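# Place the second rolled towel into the cubby

## Task

Take the rolled towel that lies on the table and set it inside the cubby, resting on the cubby's floor next to the towel already rolled up there. Both towels must stay inside and stay rolled, and the cubby must not be shifted from its place.

## Robot and tools

Robot: two xArm7 arms, left_arm and right_arm, each with seven revolute joints and a parallel two-finger gripper. Their calibrated bases sit in the scene frame at left_arm (-0.019, +0.337, 0) m and right_arm (-0.025, -0.436, 0) m, both turned almost nothing about z.

Scene frame: origin at table-top height, halfway between the nominal bases. +x points out over the table, +z up, and left_arm is on the +y side. Arm names do not match left or right in the images. Gripper positions, orientations (quat wxyz) and velocities in results are in this frame. They may be off by a few centimetres, more at long reach. Each gripper's fingers point along its own +z and close along its y. end_effector_position is the midpoint between the closed pads, about 2 cm behind the fingertips. Closing pushes the tips about 10 mm further forward, mostly while the pads are still over 40 mm apart.

Row layout, shared by execute_actions and move: one flat list of 16 numbers covering both arms, even if one arm stays still. The order is left_arm waist, shoulder, upper arm roll, elbow, forearm roll, wrist pitch, wrist roll, gripper opening, then the same eight for right_arm. Each joint value is in [-1, 1], where 1.0 = 2.262 rad. It is an offset from the Joint targets shown in the last result, not a pose and not relative to the previous row. The opening is absolute: +1 fully open, -1 closed. To leave a gripper unchanged, repeat its current command, since 0 means half open. Stated joint ranges (rad): waist, upper arm roll, forearm roll, wrist roll -6.283 to 6.283; shoulder -2.059 to 2.094; elbow -0.192 to 3.927; wrist pitch -1.693 to 3.142. Asking for more than 0.010 rad beyond a range gets the action refused for both arms.

execute_actions(actions, cameras): actions is a list of actions. Each action is a list of up to 15 rows, and each row lasts one 1/30 s step. A short action repeats its final row until 15 steps have passed. Every action counts its offsets from the Joint targets at its own start, so repeating an offset keeps moving further. An empty list just reports state and images. cameras selects image sources: cam_high, cam_low, cam_roll_left, cam_roll_right, cam_left_wrist, cam_right_wrist (each 672x504). Omitted or ["all"] gives all of them; [] gives none; an unknown name invalidates the call.

move(target, speed, blend, opening_speed, blocking, cameras): interpolates all joints together toward the target. target is one 16-number row, or a list of up to 15 rows sharing a 10 s budget. Every row is an offset from the same starting Joint targets. speed (rad/s, 0.01 to 3.14, default 0.5) caps the joint with the most travel; give one number or one per target. blend (rad) rounds the corners between listed targets. opening_speed (at least 0.2 per second on the -1..+1 scale) ramps the gripper command. blocking=false returns after about 0.5 s while the motion continues. The move does not avoid obstacles or the other arm. The result adds a move: line ending in done, off_target, moving, held or fault, plus limits=held if steps were withheld. done does not mean the arm touched nothing.

wait(seconds 0 to 10, cameras) lets time pass with commands held. stop(cameras) brakes a running move. zoom_image(camera, region [x0,y0,x1,y1] in pixels, at most 504x504) enlarges part of a camera's latest image. clear_fault(arm: left_arm or right_arm) releases a reported torque fault. read_manual(section) returns only licence texts. finished_scene(scene: this scene's integer number) ends the scene for good; the towel must already be settled in place.

Result lines: Joint positions and Joint velocities per arm in the joint order above (rad, rad/s), then the pad gap (m; 0.084 = fully open). Joint targets is what your next offsets count from. Tool commands shows current gripper commands. grip_measured is the measured opening on the command scale. To hold something, command clearly below grip_measured; lower squeezes harder, up to about 24 N per pad. Joint torques include the arm's own weight and have an offset and noise; positive acts toward larger angles. Within noise means the arm is still. Other lines: joint sent to its limit; joint command not followed (the clearance check between arms changed targets); MOTOR HOT; OVER-TEMPERATURE FAULT; TORQUE FAULT.

Motion limits: each joint target may lead its measured angle by at most 0.692 rad per step. Joint speed is capped at 3.14 rad/s. If a command would move a gripper more than 70 mm from where it is, the arm's targets are scaled back, so big moves take several actions. A motion that did not finish must be commanded again. To end a push, command targets back past the measured positions.

Avoid: dropping the towel, releasing it while it moves, knocking anything off the table, and shoving the cubby. Fast motion, slams and hard presses are also risky. Contact torque at a joint's load limit (waist 44.6, shoulder 44.8, upper arm roll, elbow and forearm roll 28.5, wrist pitch 15.3, wrist roll 16 N m) causes a torque fault and stops that arm until clear_fault. So does a motor held at its torque limit for 1 s. Never let the arms collide or a gripper close on the other arm. Holding loads, stretching out or pushing unreachable poses heats motors; at 80 °C the arm brakes for 30 to 60 s. Time keeps running while you think, and a running move continues meanwhile.

Each tool is called after "Call:" by a JSON object that holds its "api" and its "payload", one argument or row to a line.

## Session

Call:
{"api": "execute_actions", "payload": {
  "actions": [],
  "cameras": ["cam_high","cam_roll_left","cam_roll_right"]
}}

Scene clock: 0.00 s.
left_arm: end_effector_position=(+0.1159, -0.1395, +0.2324) grip_measured=+1.00 end_effector_quat_wxyz=(-0.172, -0.139, +0.928, -0.298) | right_arm: end_effector_position=(+0.6283, -0.4787, +0.1917) grip_measured=+1.00 end_effector_quat_wxyz=(-0.170, +0.942, +0.278, +0.081)
Joint positions: left_arm=[-1.771 -0.224 0.572 0.723 -0.777 0.508 2.283 0.084] | right_arm=[-0.219 0.689 0.051 1.949 0.361 1.29 -0.867 0.084]
Joint velocities: within noise
Joint torques (N m): no reading
Joint targets: left_arm=[-1.771 -0.224 0.572 0.723 -0.777 0.508 2.283] | right_arm=[-0.219 0.689 0.051 1.949 0.361 1.290 -0.867]
Tool commands: left_gripper/opening=+1.0 right_gripper/opening=+1.0
Images, in order (width x height): cam_high 672x504, cam_roll_left 672x504, cam_roll_right 672x504.

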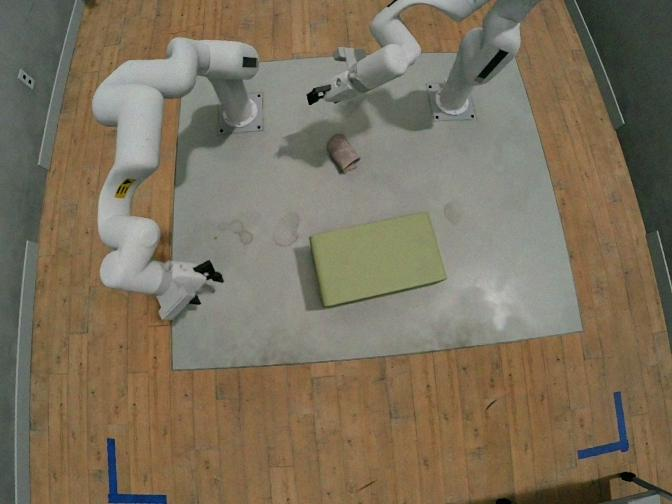

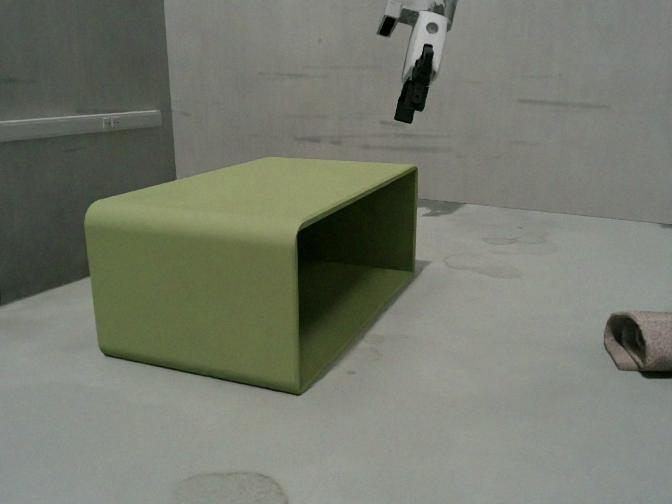

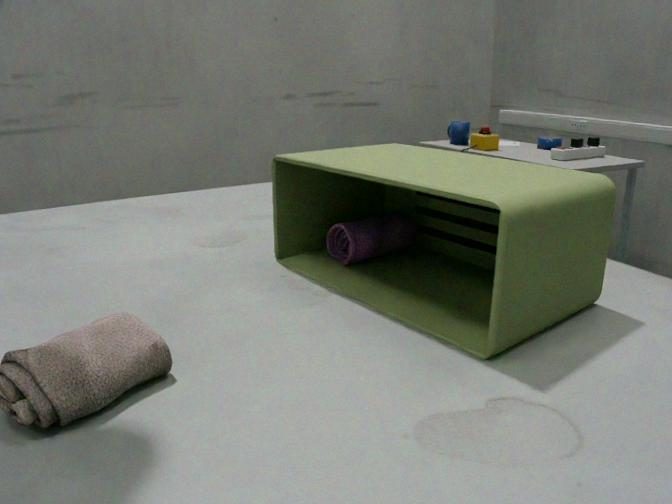

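Call:
{"api": "move", "payload": {
  "target": [
    [0.69,-0.22,0,0,0,0,0,1,0.1,-0.15,-0.0225,-0.1,-0.1596,0,-0.4,1],
    [0.69,-0.22,0,0,0,0,0,1,0.538,-0.3369,-0.0225,-0.3355,-0.1596,-0.0119,-0.7538,1]
  ],
  "speed": 1.3,
  "blend": 0.3,
  "cameras": ["cam_right_wrist","cam_high"]
}}

Scene clock: 15.90 s.
left_arm: end_effector_position=(+0.4226, +0.4746, +0.4471) grip_measured=+1.00 end_effector_quat_wxyz=(-0.182, +0.653, -0.507, +0.533) | right_arm: end_effector_position=(+0.2262, -0.0546, +0.2817) grip_measured=+1.00 end_effector_quat_wxyz=(+0.000, -0.209, +0.978, +0.000)
Joint positions: left_arm=[-0.211 -0.721 0.572 0.723 -0.777 0.508 2.283 0.084] | right_arm=[0.997 -0.073 0 1.19 0 1.263 -2.572 0.084]
Joint velocities: within noise
Joint torques (N m): left_arm=[0.54 -4.24 -5.58 15.38 0.36 -1.19 0.05] | right_arm=[0.9 -19.72 0.67 13.56 -0.06 -1.57 -0.57]
Joint targets: left_arm=[-0.211 -0.721 0.572 0.723 -0.777 0.508 2.283] | right_arm=[0.997 -0.073 0.000 1.190 0.000 1.263 -2.572]
move: done
Images, in order (width x height): cam_high 672x504, cam_right_wrist 672x504.

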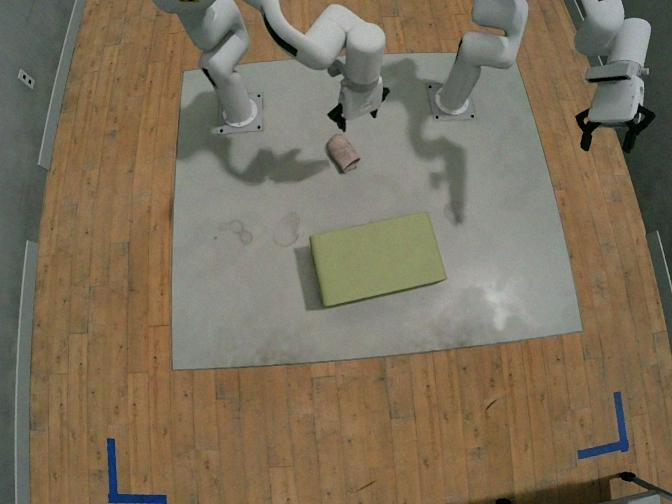

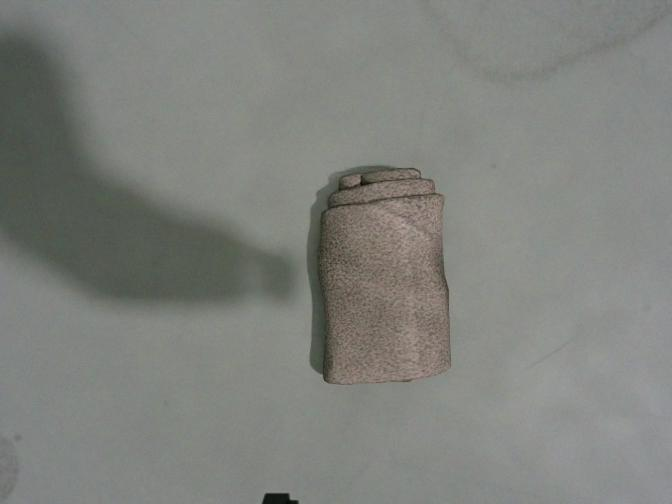

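Call:
{"api": "move", "payload": {
  "target": [
    [0,0,0,0,0,0,0,1,0.0451,-0.0734,0,-0.2197,0,-0.1463,0.0447,1],
    [0,0,0,0,0,0,0,1,0.0451,0.0756,0,-0.2785,0,-0.3541,0.0447,1]
  ],
  "speed": [0.8,0.5],
  "cameras": ["cam_right_wrist"]
}}

Call:
{"api": "move", "payload": {
  "target": [0,0,0,0,0,0,0,1,0,0,0,0,0,0,0,-0.6],
  "opening_speed": 1.5,
  "cameras": ["cam_right_wrist","cam_roll_right"]
}}

Scene clock: 28.47 s.
left_arm: end_effector_position=(+0.4226, +0.4746, +0.4471) grip_measured=+1.00 end_effector_quat_wxyz=(-0.182, +0.653, -0.507, +0.533) | right_arm: end_effector_position=(+0.1500, -0.1001, +0.0301) grip_measured=+1.00 end_effector_quat_wxyz=(+0.000, -0.209, +0.978, +0.000)
Joint positions: left_arm=[-0.211 -0.721 0.572 0.723 -0.777 0.508 2.283 0.084] | right_arm=[1.099 0.097 0 0.56 0 0.462 -2.471 0.084]
Joint velocities: within noise
Joint torques (N m): left_arm=[0.36 -3.45 -5.96 15.11 0.13 -1.09 0.09] | right_arm=[0.48 -18.01 0.7 9.41 0.26 -1.65 0.13]
Joint targets: left_arm=[-0.211 -0.721 0.572 0.723 -0.777 0.508 2.283] | right_arm=[1.099 0.098 0.000 0.560 0.000 0.462 -2.471]
move: done
Images, in order (width x height): cam_right_wrist 672x504.

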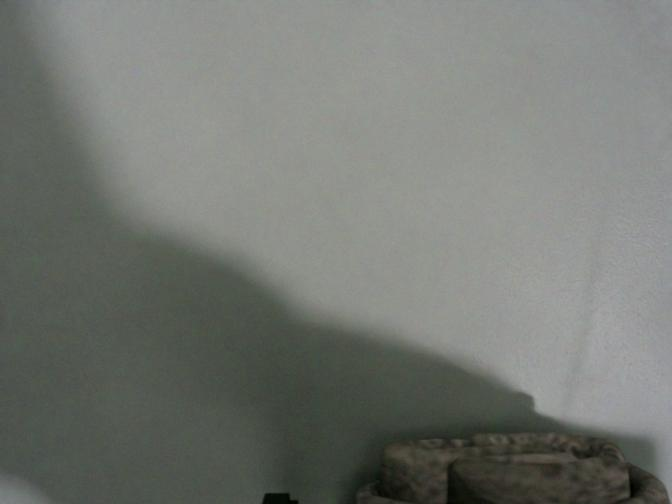

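Scene clock: 29.73 s.
left_arm: end_effector_position=(+0.4226, +0.4746, +0.4471) grip_measured=+1.00 end_effector_quat_wxyz=(-0.182, +0.653, -0.507, +0.533) | right_arm: end_effector_position=(+0.1500, -0.1001, +0.0300) grip_measured=+0.03 end_effector_quat_wxyz=(+0.000, -0.209, +0.978, +0.000)
Joint positions: left_arm=[-0.211 -0.721 0.572 0.723 -0.777 0.508 2.283 0.084] | right_arm=[1.099 0.098 0 0.56 0 0.462 -2.471 0.045]
Joint velocities: within noise
Joint torques (N m): left_arm=[0.25 -3.57 -6.03 15.14 0.22 -1.05 0] | right_arm=[-1.43 -10.95 -1.51 5.31 0.19 -0.24 0.04]
Joint targets: left_arm=[-0.211 -0.721 0.572 0.723 -0.777 0.508 2.283] | right_arm=[1.099 0.098 0.000 0.560 0.000 0.462 -2.471]
move: done
Images, in order (width x height): cam_roll_right 672x504, cam_right_wrist 672x504.

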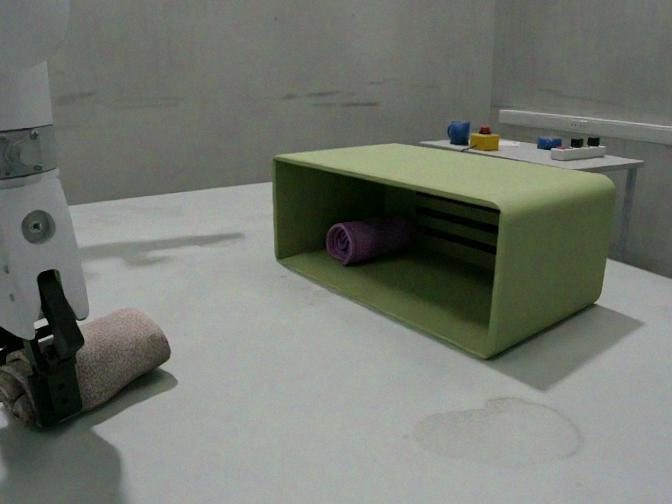

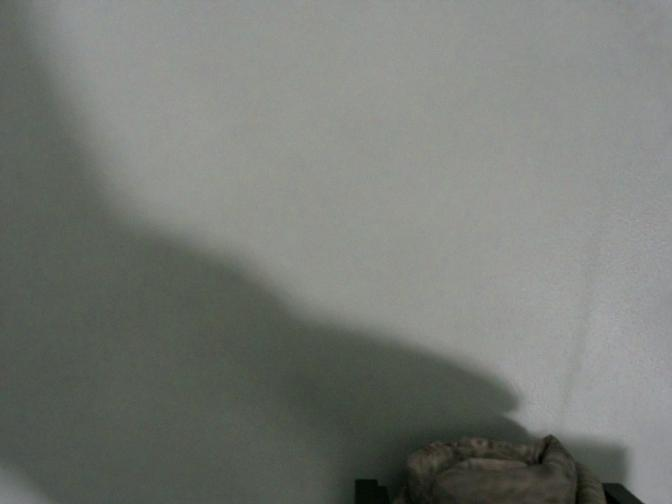

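Call:
{"api": "move", "payload": {
  "target": [
    [0,0,0,0,0,0,0,1,0,-0.1105,0,0.0442,0,0.1547,0,-0.6],
    [0,0,0,0,0,0,0,1,-0.1653,0.0721,0,0.1437,0,0.0716,-0.0615,-0.6]
  ],
  "speed": 0.7,
  "blend": 0.08,
  "cameras": ["cam_roll_left","cam_roll_right","cam_high"]
}}

Scene clock: 46.03 s.
left_arm: end_effector_position=(+0.4226, +0.4746, +0.4471) grip_measured=+1.00 end_effector_quat_wxyz=(-0.182, +0.653, -0.507, +0.533) | right_arm: end_effector_position=(+0.3258, -0.1303, +0.0525) grip_measured=-0.20 end_effector_quat_wxyz=(+0.000, -0.093, +0.996, +0.000)
Joint positions: left_arm=[-0.211 -0.721 0.572 0.723 -0.777 0.508 2.283 0.084] | right_arm=[0.726 0.261 0 0.885 0 0.624 -2.61 0.035]
Joint velocities: within noise
Joint torques (N m): left_arm=[-0.12 -3.42 -5.96 15.27 0.22 -1.13 0.07] | right_arm=[-0.77 -23.16 0.16 11.54 0.2 -1.74 -0.33]
Joint targets: left_arm=[-0.211 -0.721 0.572 0.723 -0.777 0.508 2.283] | right_arm=[0.726 0.261 0.000 0.885 0.000 0.624 -2.610]
move: done
Images, in order (width x height): cam_high 672x504, cam_roll_left 672x504, cam_roll_right 672x504.

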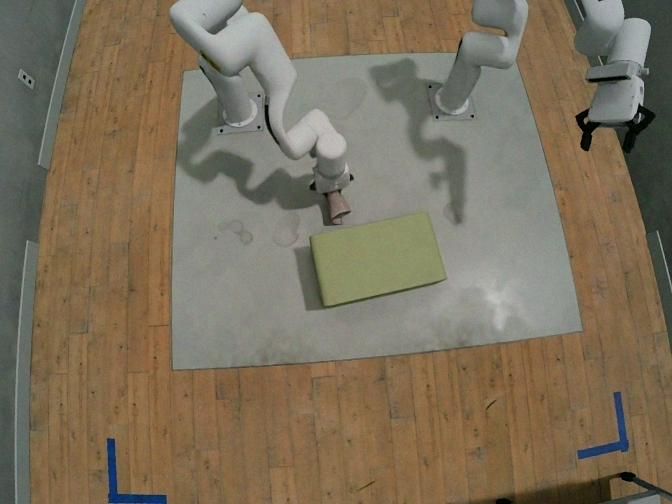

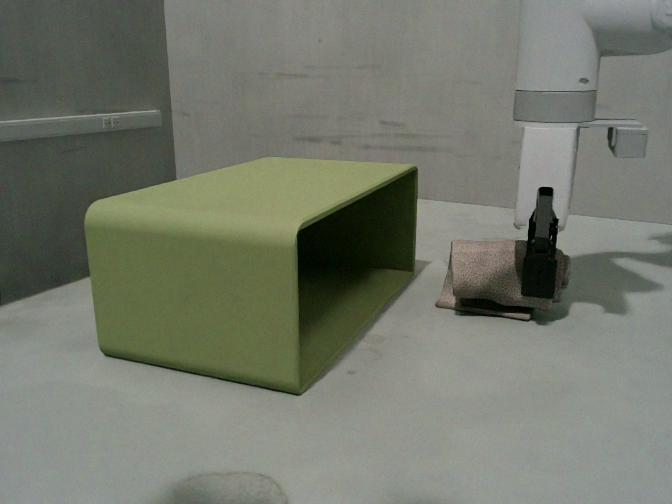

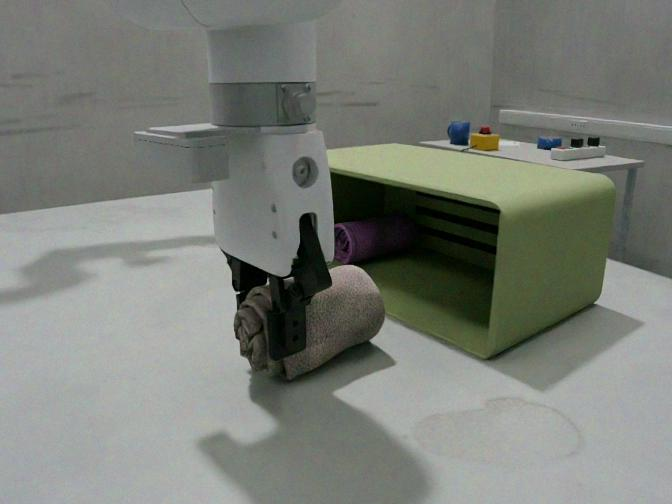

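Call:
{"api": "move", "payload": {
  "target": [
    [0,0,0,0,0,0,0,1,-0.0221,0.045,0,0.0787,0,0.0283,-0.0221,-0.6],
    [0,0,0,0,0,0,0,1,-0.0402,0.098,0,0.1649,0,0.0669,-0.0402,-0.6]
  ],
  "speed": 0.45,
  "blend": 0.03,
  "cameras": ["cam_roll_left","cam_roll_right","cam_high"]
}}

Scene clock: 55.60 s.
left_arm: end_effector_position=(+0.4226, +0.4746, +0.4471) grip_measured=+1.00 end_effector_quat_wxyz=(-0.182, +0.653, -0.507, +0.533) | right_arm: end_effector_position=(+0.4236, -0.1116, +0.0604) grip_measured=-0.20 end_effector_quat_wxyz=(+0.000, -0.093, +0.996, +0.000)
Joint positions: left_arm=[-0.211 -0.721 0.572 0.723 -0.777 0.508 2.283 0.084] | right_arm=[0.635 0.482 0 1.258 0 0.775 -2.701 0.035]
Joint velocities: within noise
Joint torques (N m): left_arm=[0.02 -3.65 -6.05 15.21 0.31 -1.22 0] | right_arm=[-0.5 -29.69 0.34 13.01 0.27 -1.34 -0.34]
Joint targets: left_arm=[-0.211 -0.721 0.572 0.723 -0.777 0.508 2.283] | right_arm=[0.635 0.482 0.000 1.258 0.000 0.775 -2.701]
move: done
Images, in order (width x height): cam_high 672x504, cam_roll_left 672x504, cam_roll_right 672x504.

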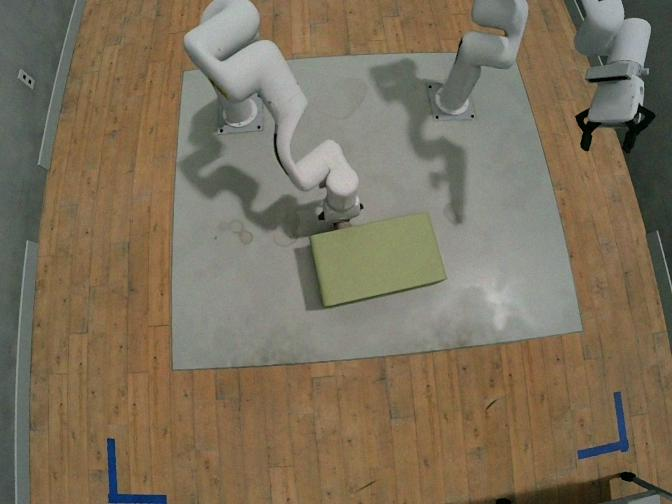

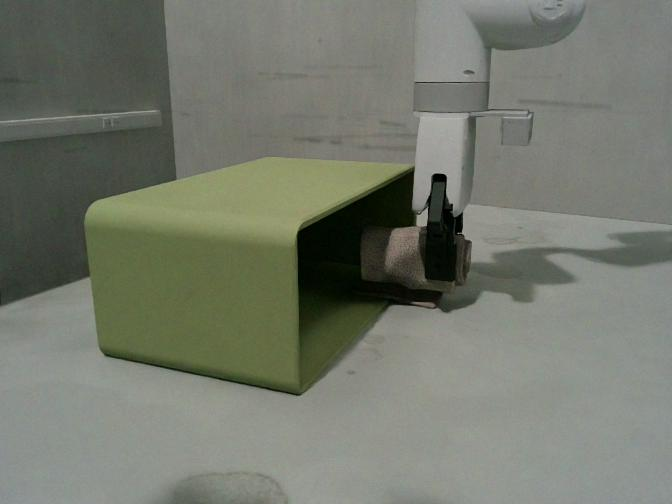

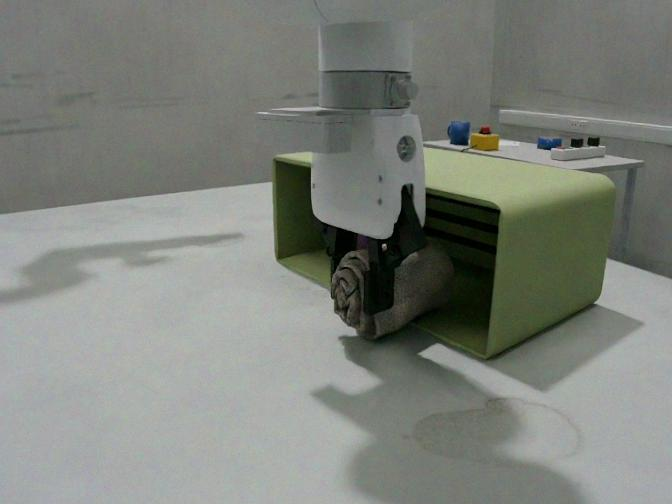

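Call:
{"api": "move", "payload": {
  "target": [0,0,0,0,0,0,0,1,0,0.0208,0,-0.0044,0,-0.0252,0,-0.6],
  "speed": 0.2,
  "cameras": []
}}

Call:
{"api": "move", "payload": {
  "target": [0,0,0,0,0,0,0,1,0,0,0,0,0,0,0,1],
  "opening_speed": 1.5,
  "cameras": ["cam_roll_right"]
}}

Call:
{"api": "move", "payload": {
  "target": [
    [0,0,0,0,0,0,0,1,0,-0.0915,0,0.0504,0,0.1424,0,1],
    [0,0,0,0,0,0,0,1,0.0225,-0.1897,0,0.0504,0,0,0.3,1]
  ],
  "speed": [0.5,1.0],
  "cameras": ["cam_roll_right","cam_high","cam_roll_left"]
}}

Scene clock: 75.47 s.
left_arm: end_effector_position=(+0.4226, +0.4746, +0.4471) grip_measured=+1.00 end_effector_quat_wxyz=(-0.182, +0.653, -0.507, +0.533) | right_arm: end_effector_position=(+0.4233, -0.1119, +0.0352) grip_measured=-0.19 end_effector_quat_wxyz=(+0.000, -0.093, +0.996, +0.000)
Joint positions: left_arm=[-0.211 -0.721 0.572 0.723 -0.777 0.508 2.283 0.084] | right_arm=[0.635 0.529 0 1.248 0 0.718 -2.701 0.036]
Joint velocities: within noise
Joint torques (N m): left_arm=[-0.09 -3.67 -6 15.23 0.25 -1.14 0.05] | right_arm=[-0.41 -16.6 -1.24 5.75 0.27 -0.88 -0.23]
Joint targets: left_arm=[-0.211 -0.721 0.572 0.723 -0.777 0.508 2.283] | right_arm=[0.635 0.529 0.000 1.248 0.000 0.718 -2.701]
move: done
No camera images: "cameras" was empty.

Scene clock: 76.93 s.
left_arm: end_effector_position=(+0.4226, +0.4746, +0.4471) grip_measured=+1.00 end_effector_quat_wxyz=(-0.182, +0.653, -0.507, +0.533) | right_arm: end_effector_position=(+0.4233, -0.1119, +0.0351) grip_measured=+1.00 end_effector_quat_wxyz=(+0.000, -0.093, +0.996, +0.000)
Joint positions: left_arm=[-0.211 -0.721 0.572 0.723 -0.777 0.508 2.283 0.084] | right_arm=[0.635 0.529 0 1.248 0 0.718 -2.701 0.084]
Joint velocities: within noise
Joint torques (N m): left_arm=[-0.07 -3.65 -6.02 15.39 0.2 -1.1 0.06] | right_arm=[0.35 -30.31 0.33 12.15 0.19 -1.53 -0.08]
Joint targets: left_arm=[-0.211 -0.721 0.572 0.723 -0.777 0.508 2.283] | right_arm=[0.635 0.529 0.000 1.248 0.000 0.718 -2.701]
move: done
Images, in order (width x height): cam_roll_right 672x504.

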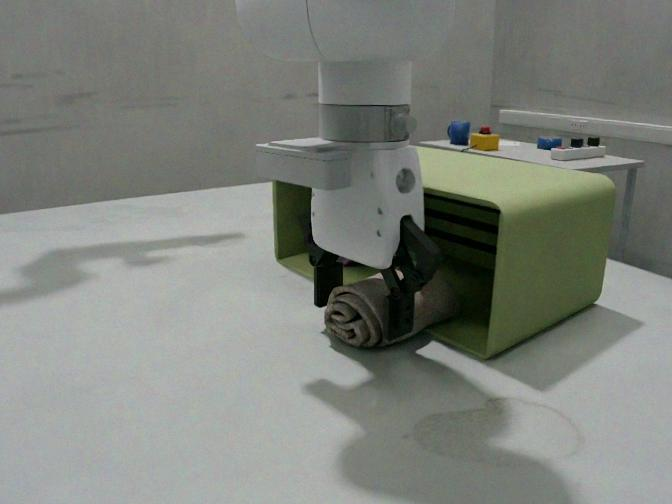

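Scene clock: 79.07 s.
left_arm: end_effector_position=(+0.4226, +0.4746, +0.4471) grip_measured=+1.00 end_effector_quat_wxyz=(-0.182, +0.653, -0.507, +0.533) | right_arm: end_effector_position=(+0.4633, -0.0435, +0.3468) grip_measured=+1.00 end_effector_quat_wxyz=(+0.167, +0.211, +0.940, +0.210)
Joint positions: left_arm=[-0.211 -0.721 0.572 0.723 -0.777 0.508 2.283 0.084] | right_arm=[0.685 0.1 0 1.362 0 0.718 -2.023 0.084]
Joint velocities: within noise
Joint torques (N m): left_arm=[-0.03 -3.54 -6.04 15.38 0.31 -1.13 0.04] | right_arm=[0.56 -24.9 0.13 14.76 0.33 -2.19 0.05]
Joint targets: left_arm=[-0.211 -0.721 0.572 0.723 -0.777 0.508 2.283] | right_arm=[0.685 0.100 0.000 1.362 0.000 0.718 -2.022]
move: done
Images, in order (width x height): cam_high 672x504, cam_roll_left 672x504, cam_roll_right 672x504.

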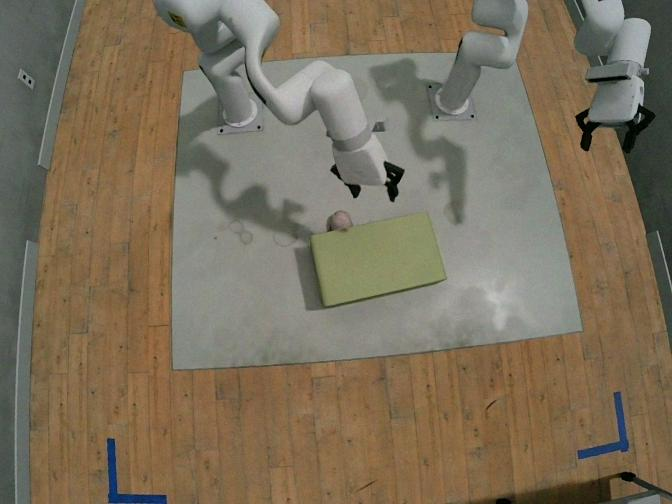

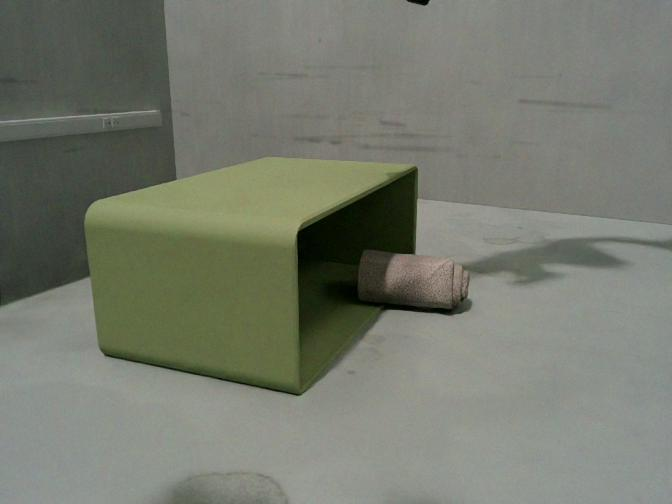

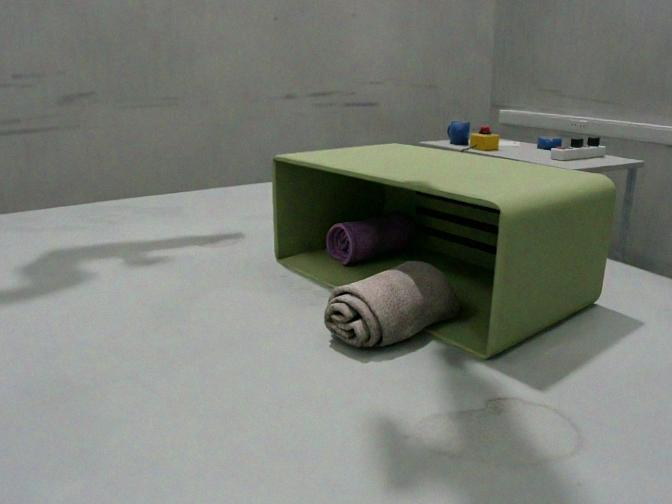

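Call:
{"api": "move", "payload": {
  "target": [
    [0,0,0,0,0,0,0,1,0,0.1521,0,-0.3753,0,-0.928,0.894,-1],
    [0,0,0,0,0,0,0,1,0,0.3068,0,-0.3753,0,-0.928,0.894,-1],
    [0,0,0,0,0,0,0,1,-0.0279,0.3117,0,-0.2878,0,-0.8453,0.894,-1]
  ],
  "speed": [1.6,0.7,0.3],
  "blend": 0.05,
  "cameras": ["cam_roll_right","cam_right_wrist","cam_roll_left"]
}}

Scene clock: 89.80 s.
left_arm: end_effector_position=(+0.4226, +0.4746, +0.4471) grip_measured=+1.00 end_effector_quat_wxyz=(-0.182, +0.653, -0.507, +0.533) | right_arm: end_effector_position=(+0.4254, -0.1185, +0.0373) grip_measured=-1.00 end_effector_quat_wxyz=(-0.158, +0.813, +0.258, +0.498)
Joint positions: left_arm=[-0.211 -0.721 0.572 0.723 -0.777 0.508 2.283 0.084] | right_arm=[0.622 0.805 0 0.711 0 -1.194 0 0]
Joint velocities: within noise
Joint torques (N m): left_arm=[-0.1 -3.61 -5.92 15.37 0.33 -1.08 0.08] | right_arm=[-0.18 -24.6 0.28 4.52 0.19 -2.19 0.14]
Joint targets: left_arm=[-0.211 -0.721 0.572 0.723 -0.777 0.508 2.283] | right_arm=[0.622 0.805 0.000 0.711 0.000 -1.194 0.000]
move: done
Images, in order (width x height): cam_roll_left 672x504, cam_roll_right 672x504, cam_right_wrist 672x504.

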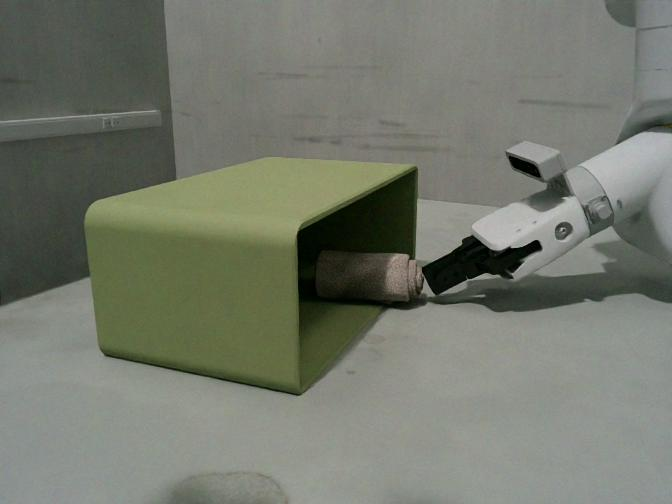

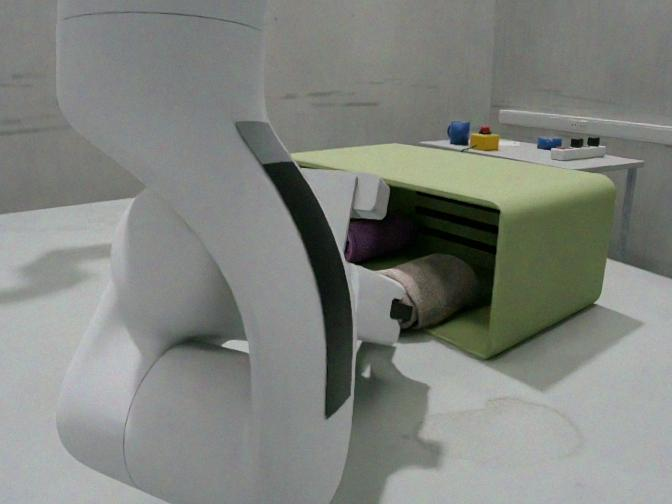

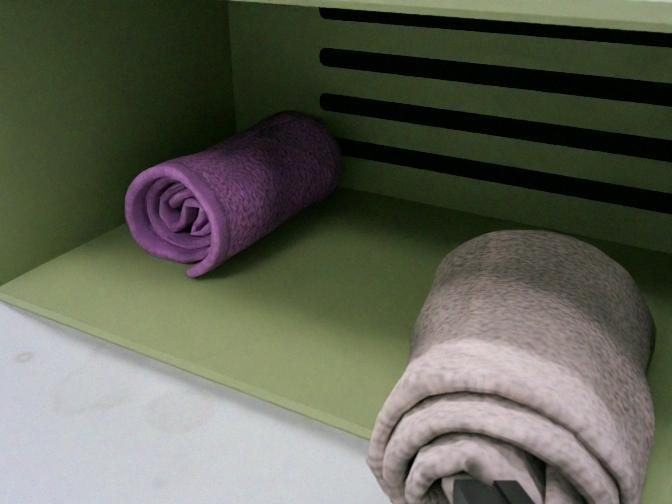

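Call:
{"api": "move", "payload": {
  "target": [
    [0,0,0,0,0,0,0,1,-0.019,0.0222,0,0.0928,0,0.0706,0,-1]
  ],
  "speed": 0.25,
  "cameras": ["cam_roll_left","cam_right_wrist","cam_high"]
}}

Call:
{"api": "move", "payload": {
  "target": [
    [0,0,0,0,0,0,0,1,0.019,-0.0222,0,-0.0928,0,-0.0706,0,-1],
    [0,0,0,0,0,0,0,1,0.019,-0.13,0,-0.15,0,-0.12,0,-1]
  ],
  "speed": 0.6,
  "blend": 0.05,
  "cameras": ["cam_roll_left","cam_roll_right","cam_right_wrist","cam_high"]
}}

Scene clock: 101.17 s.
left_arm: end_effector_position=(+0.4226, +0.4746, +0.4471) grip_measured=+1.00 end_effector_quat_wxyz=(-0.182, +0.653, -0.507, +0.533) | right_arm: end_effector_position=(+0.4914, -0.1041, +0.0362) grip_measured=-1.00 end_effector_quat_wxyz=(-0.147, +0.818, +0.241, +0.501)
Joint positions: left_arm=[-0.211 -0.721 0.572 0.723 -0.777 0.508 2.283 0.084] | right_arm=[0.579 0.856 0 0.921 0 -1.034 0 0]
Joint velocities: within noise
Joint torques (N m): left_arm=[-0.05 -3.53 -6.05 15.31 0.36 -1.11 0.04] | right_arm=[-0.55 -27.7 0.09 6.28 0.22 -1.88 -0.08]
Joint targets: left_arm=[-0.211 -0.721 0.572 0.723 -0.777 0.508 2.283] | right_arm=[0.579 0.856 0.000 0.921 0.000 -1.034 0.000]
move: done
Images, in order (width x height): cam_high 672x504, cam_roll_left 672x504, cam_right_wrist 672x504.

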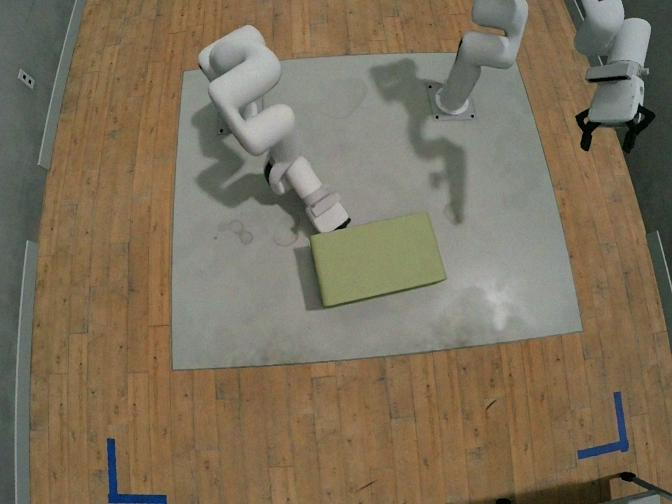

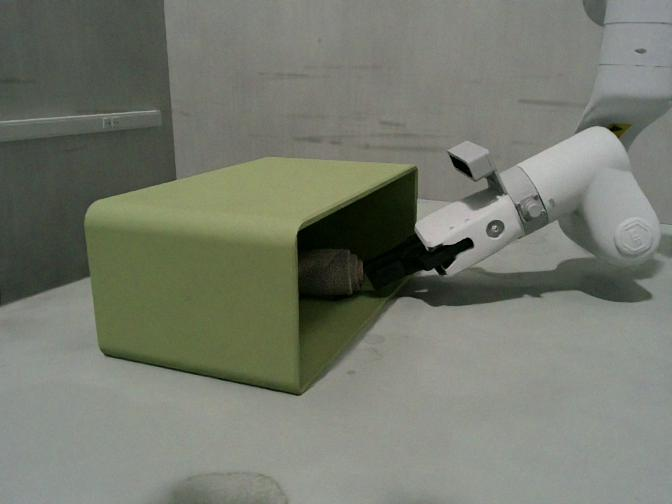

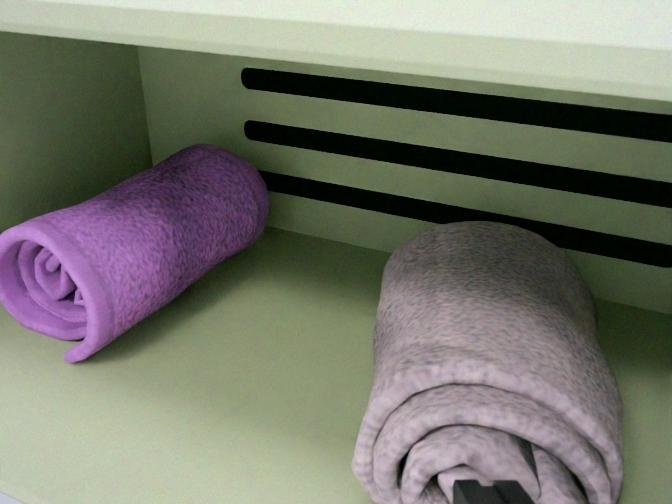

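Scene clock: 102.57 s.
left_arm: end_effector_position=(+0.4226, +0.4746, +0.4471) grip_measured=+1.00 end_effector_quat_wxyz=(-0.182, +0.653, -0.507, +0.533) | right_arm: end_effector_position=(+0.4223, -0.1207, +0.1587) grip_measured=-1.00 end_effector_quat_wxyz=(-0.186, +0.751, +0.239, +0.586)
Joint positions: left_arm=[-0.211 -0.721 0.572 0.723 -0.777 0.508 2.283 0.084] | right_arm=[0.622 0.562 0 0.582 0 -1.305 0 0]
Joint velocities: within noise
Joint torques (N m): left_arm=[-0.11 -3.58 -6.11 15.23 0.26 -1.12 -0.05] | right_arm=[0.74 -22.92 0.19 5.34 0.21 -2.25 -0.15]
Joint targets: left_arm=[-0.211 -0.721 0.572 0.723 -0.777 0.508 2.283] | right_arm=[0.622 0.561 0.000 0.582 0.000 -1.305 0.000]
move: done
Images, in order (width x height): cam_high 672x504, cam_roll_left 672x504, cam_roll_right 672x504, cam_right_wrist 672x504.

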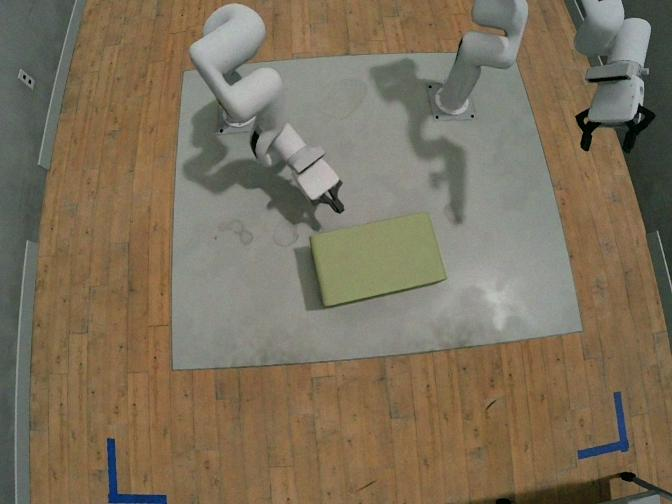

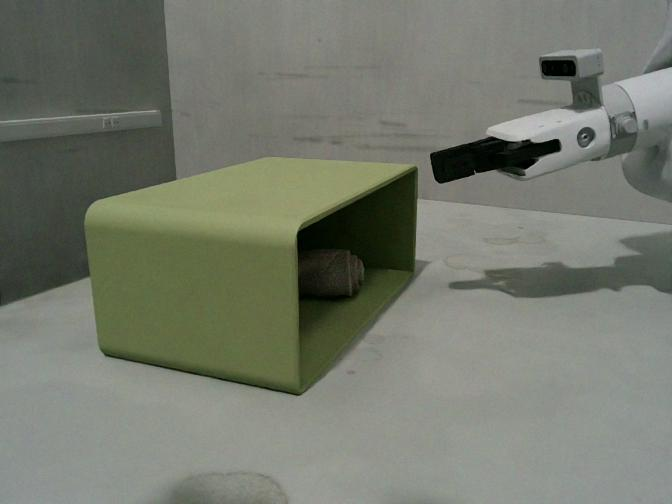

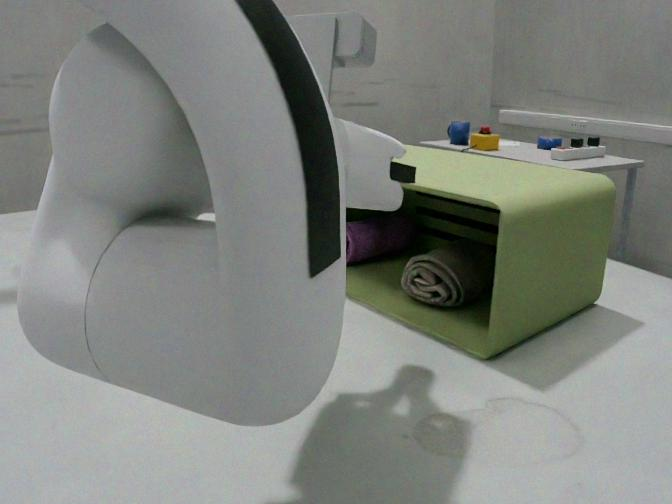

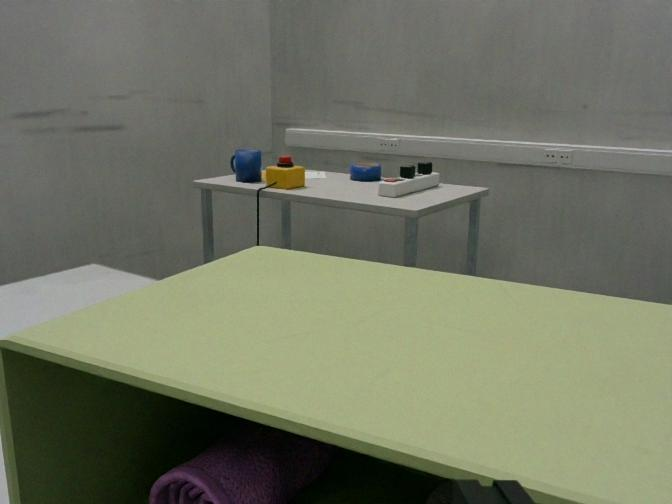

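Call:
{"api": "finished_scene", "payload": {
  "scene": 2
}}

The scene is finished: the task was done.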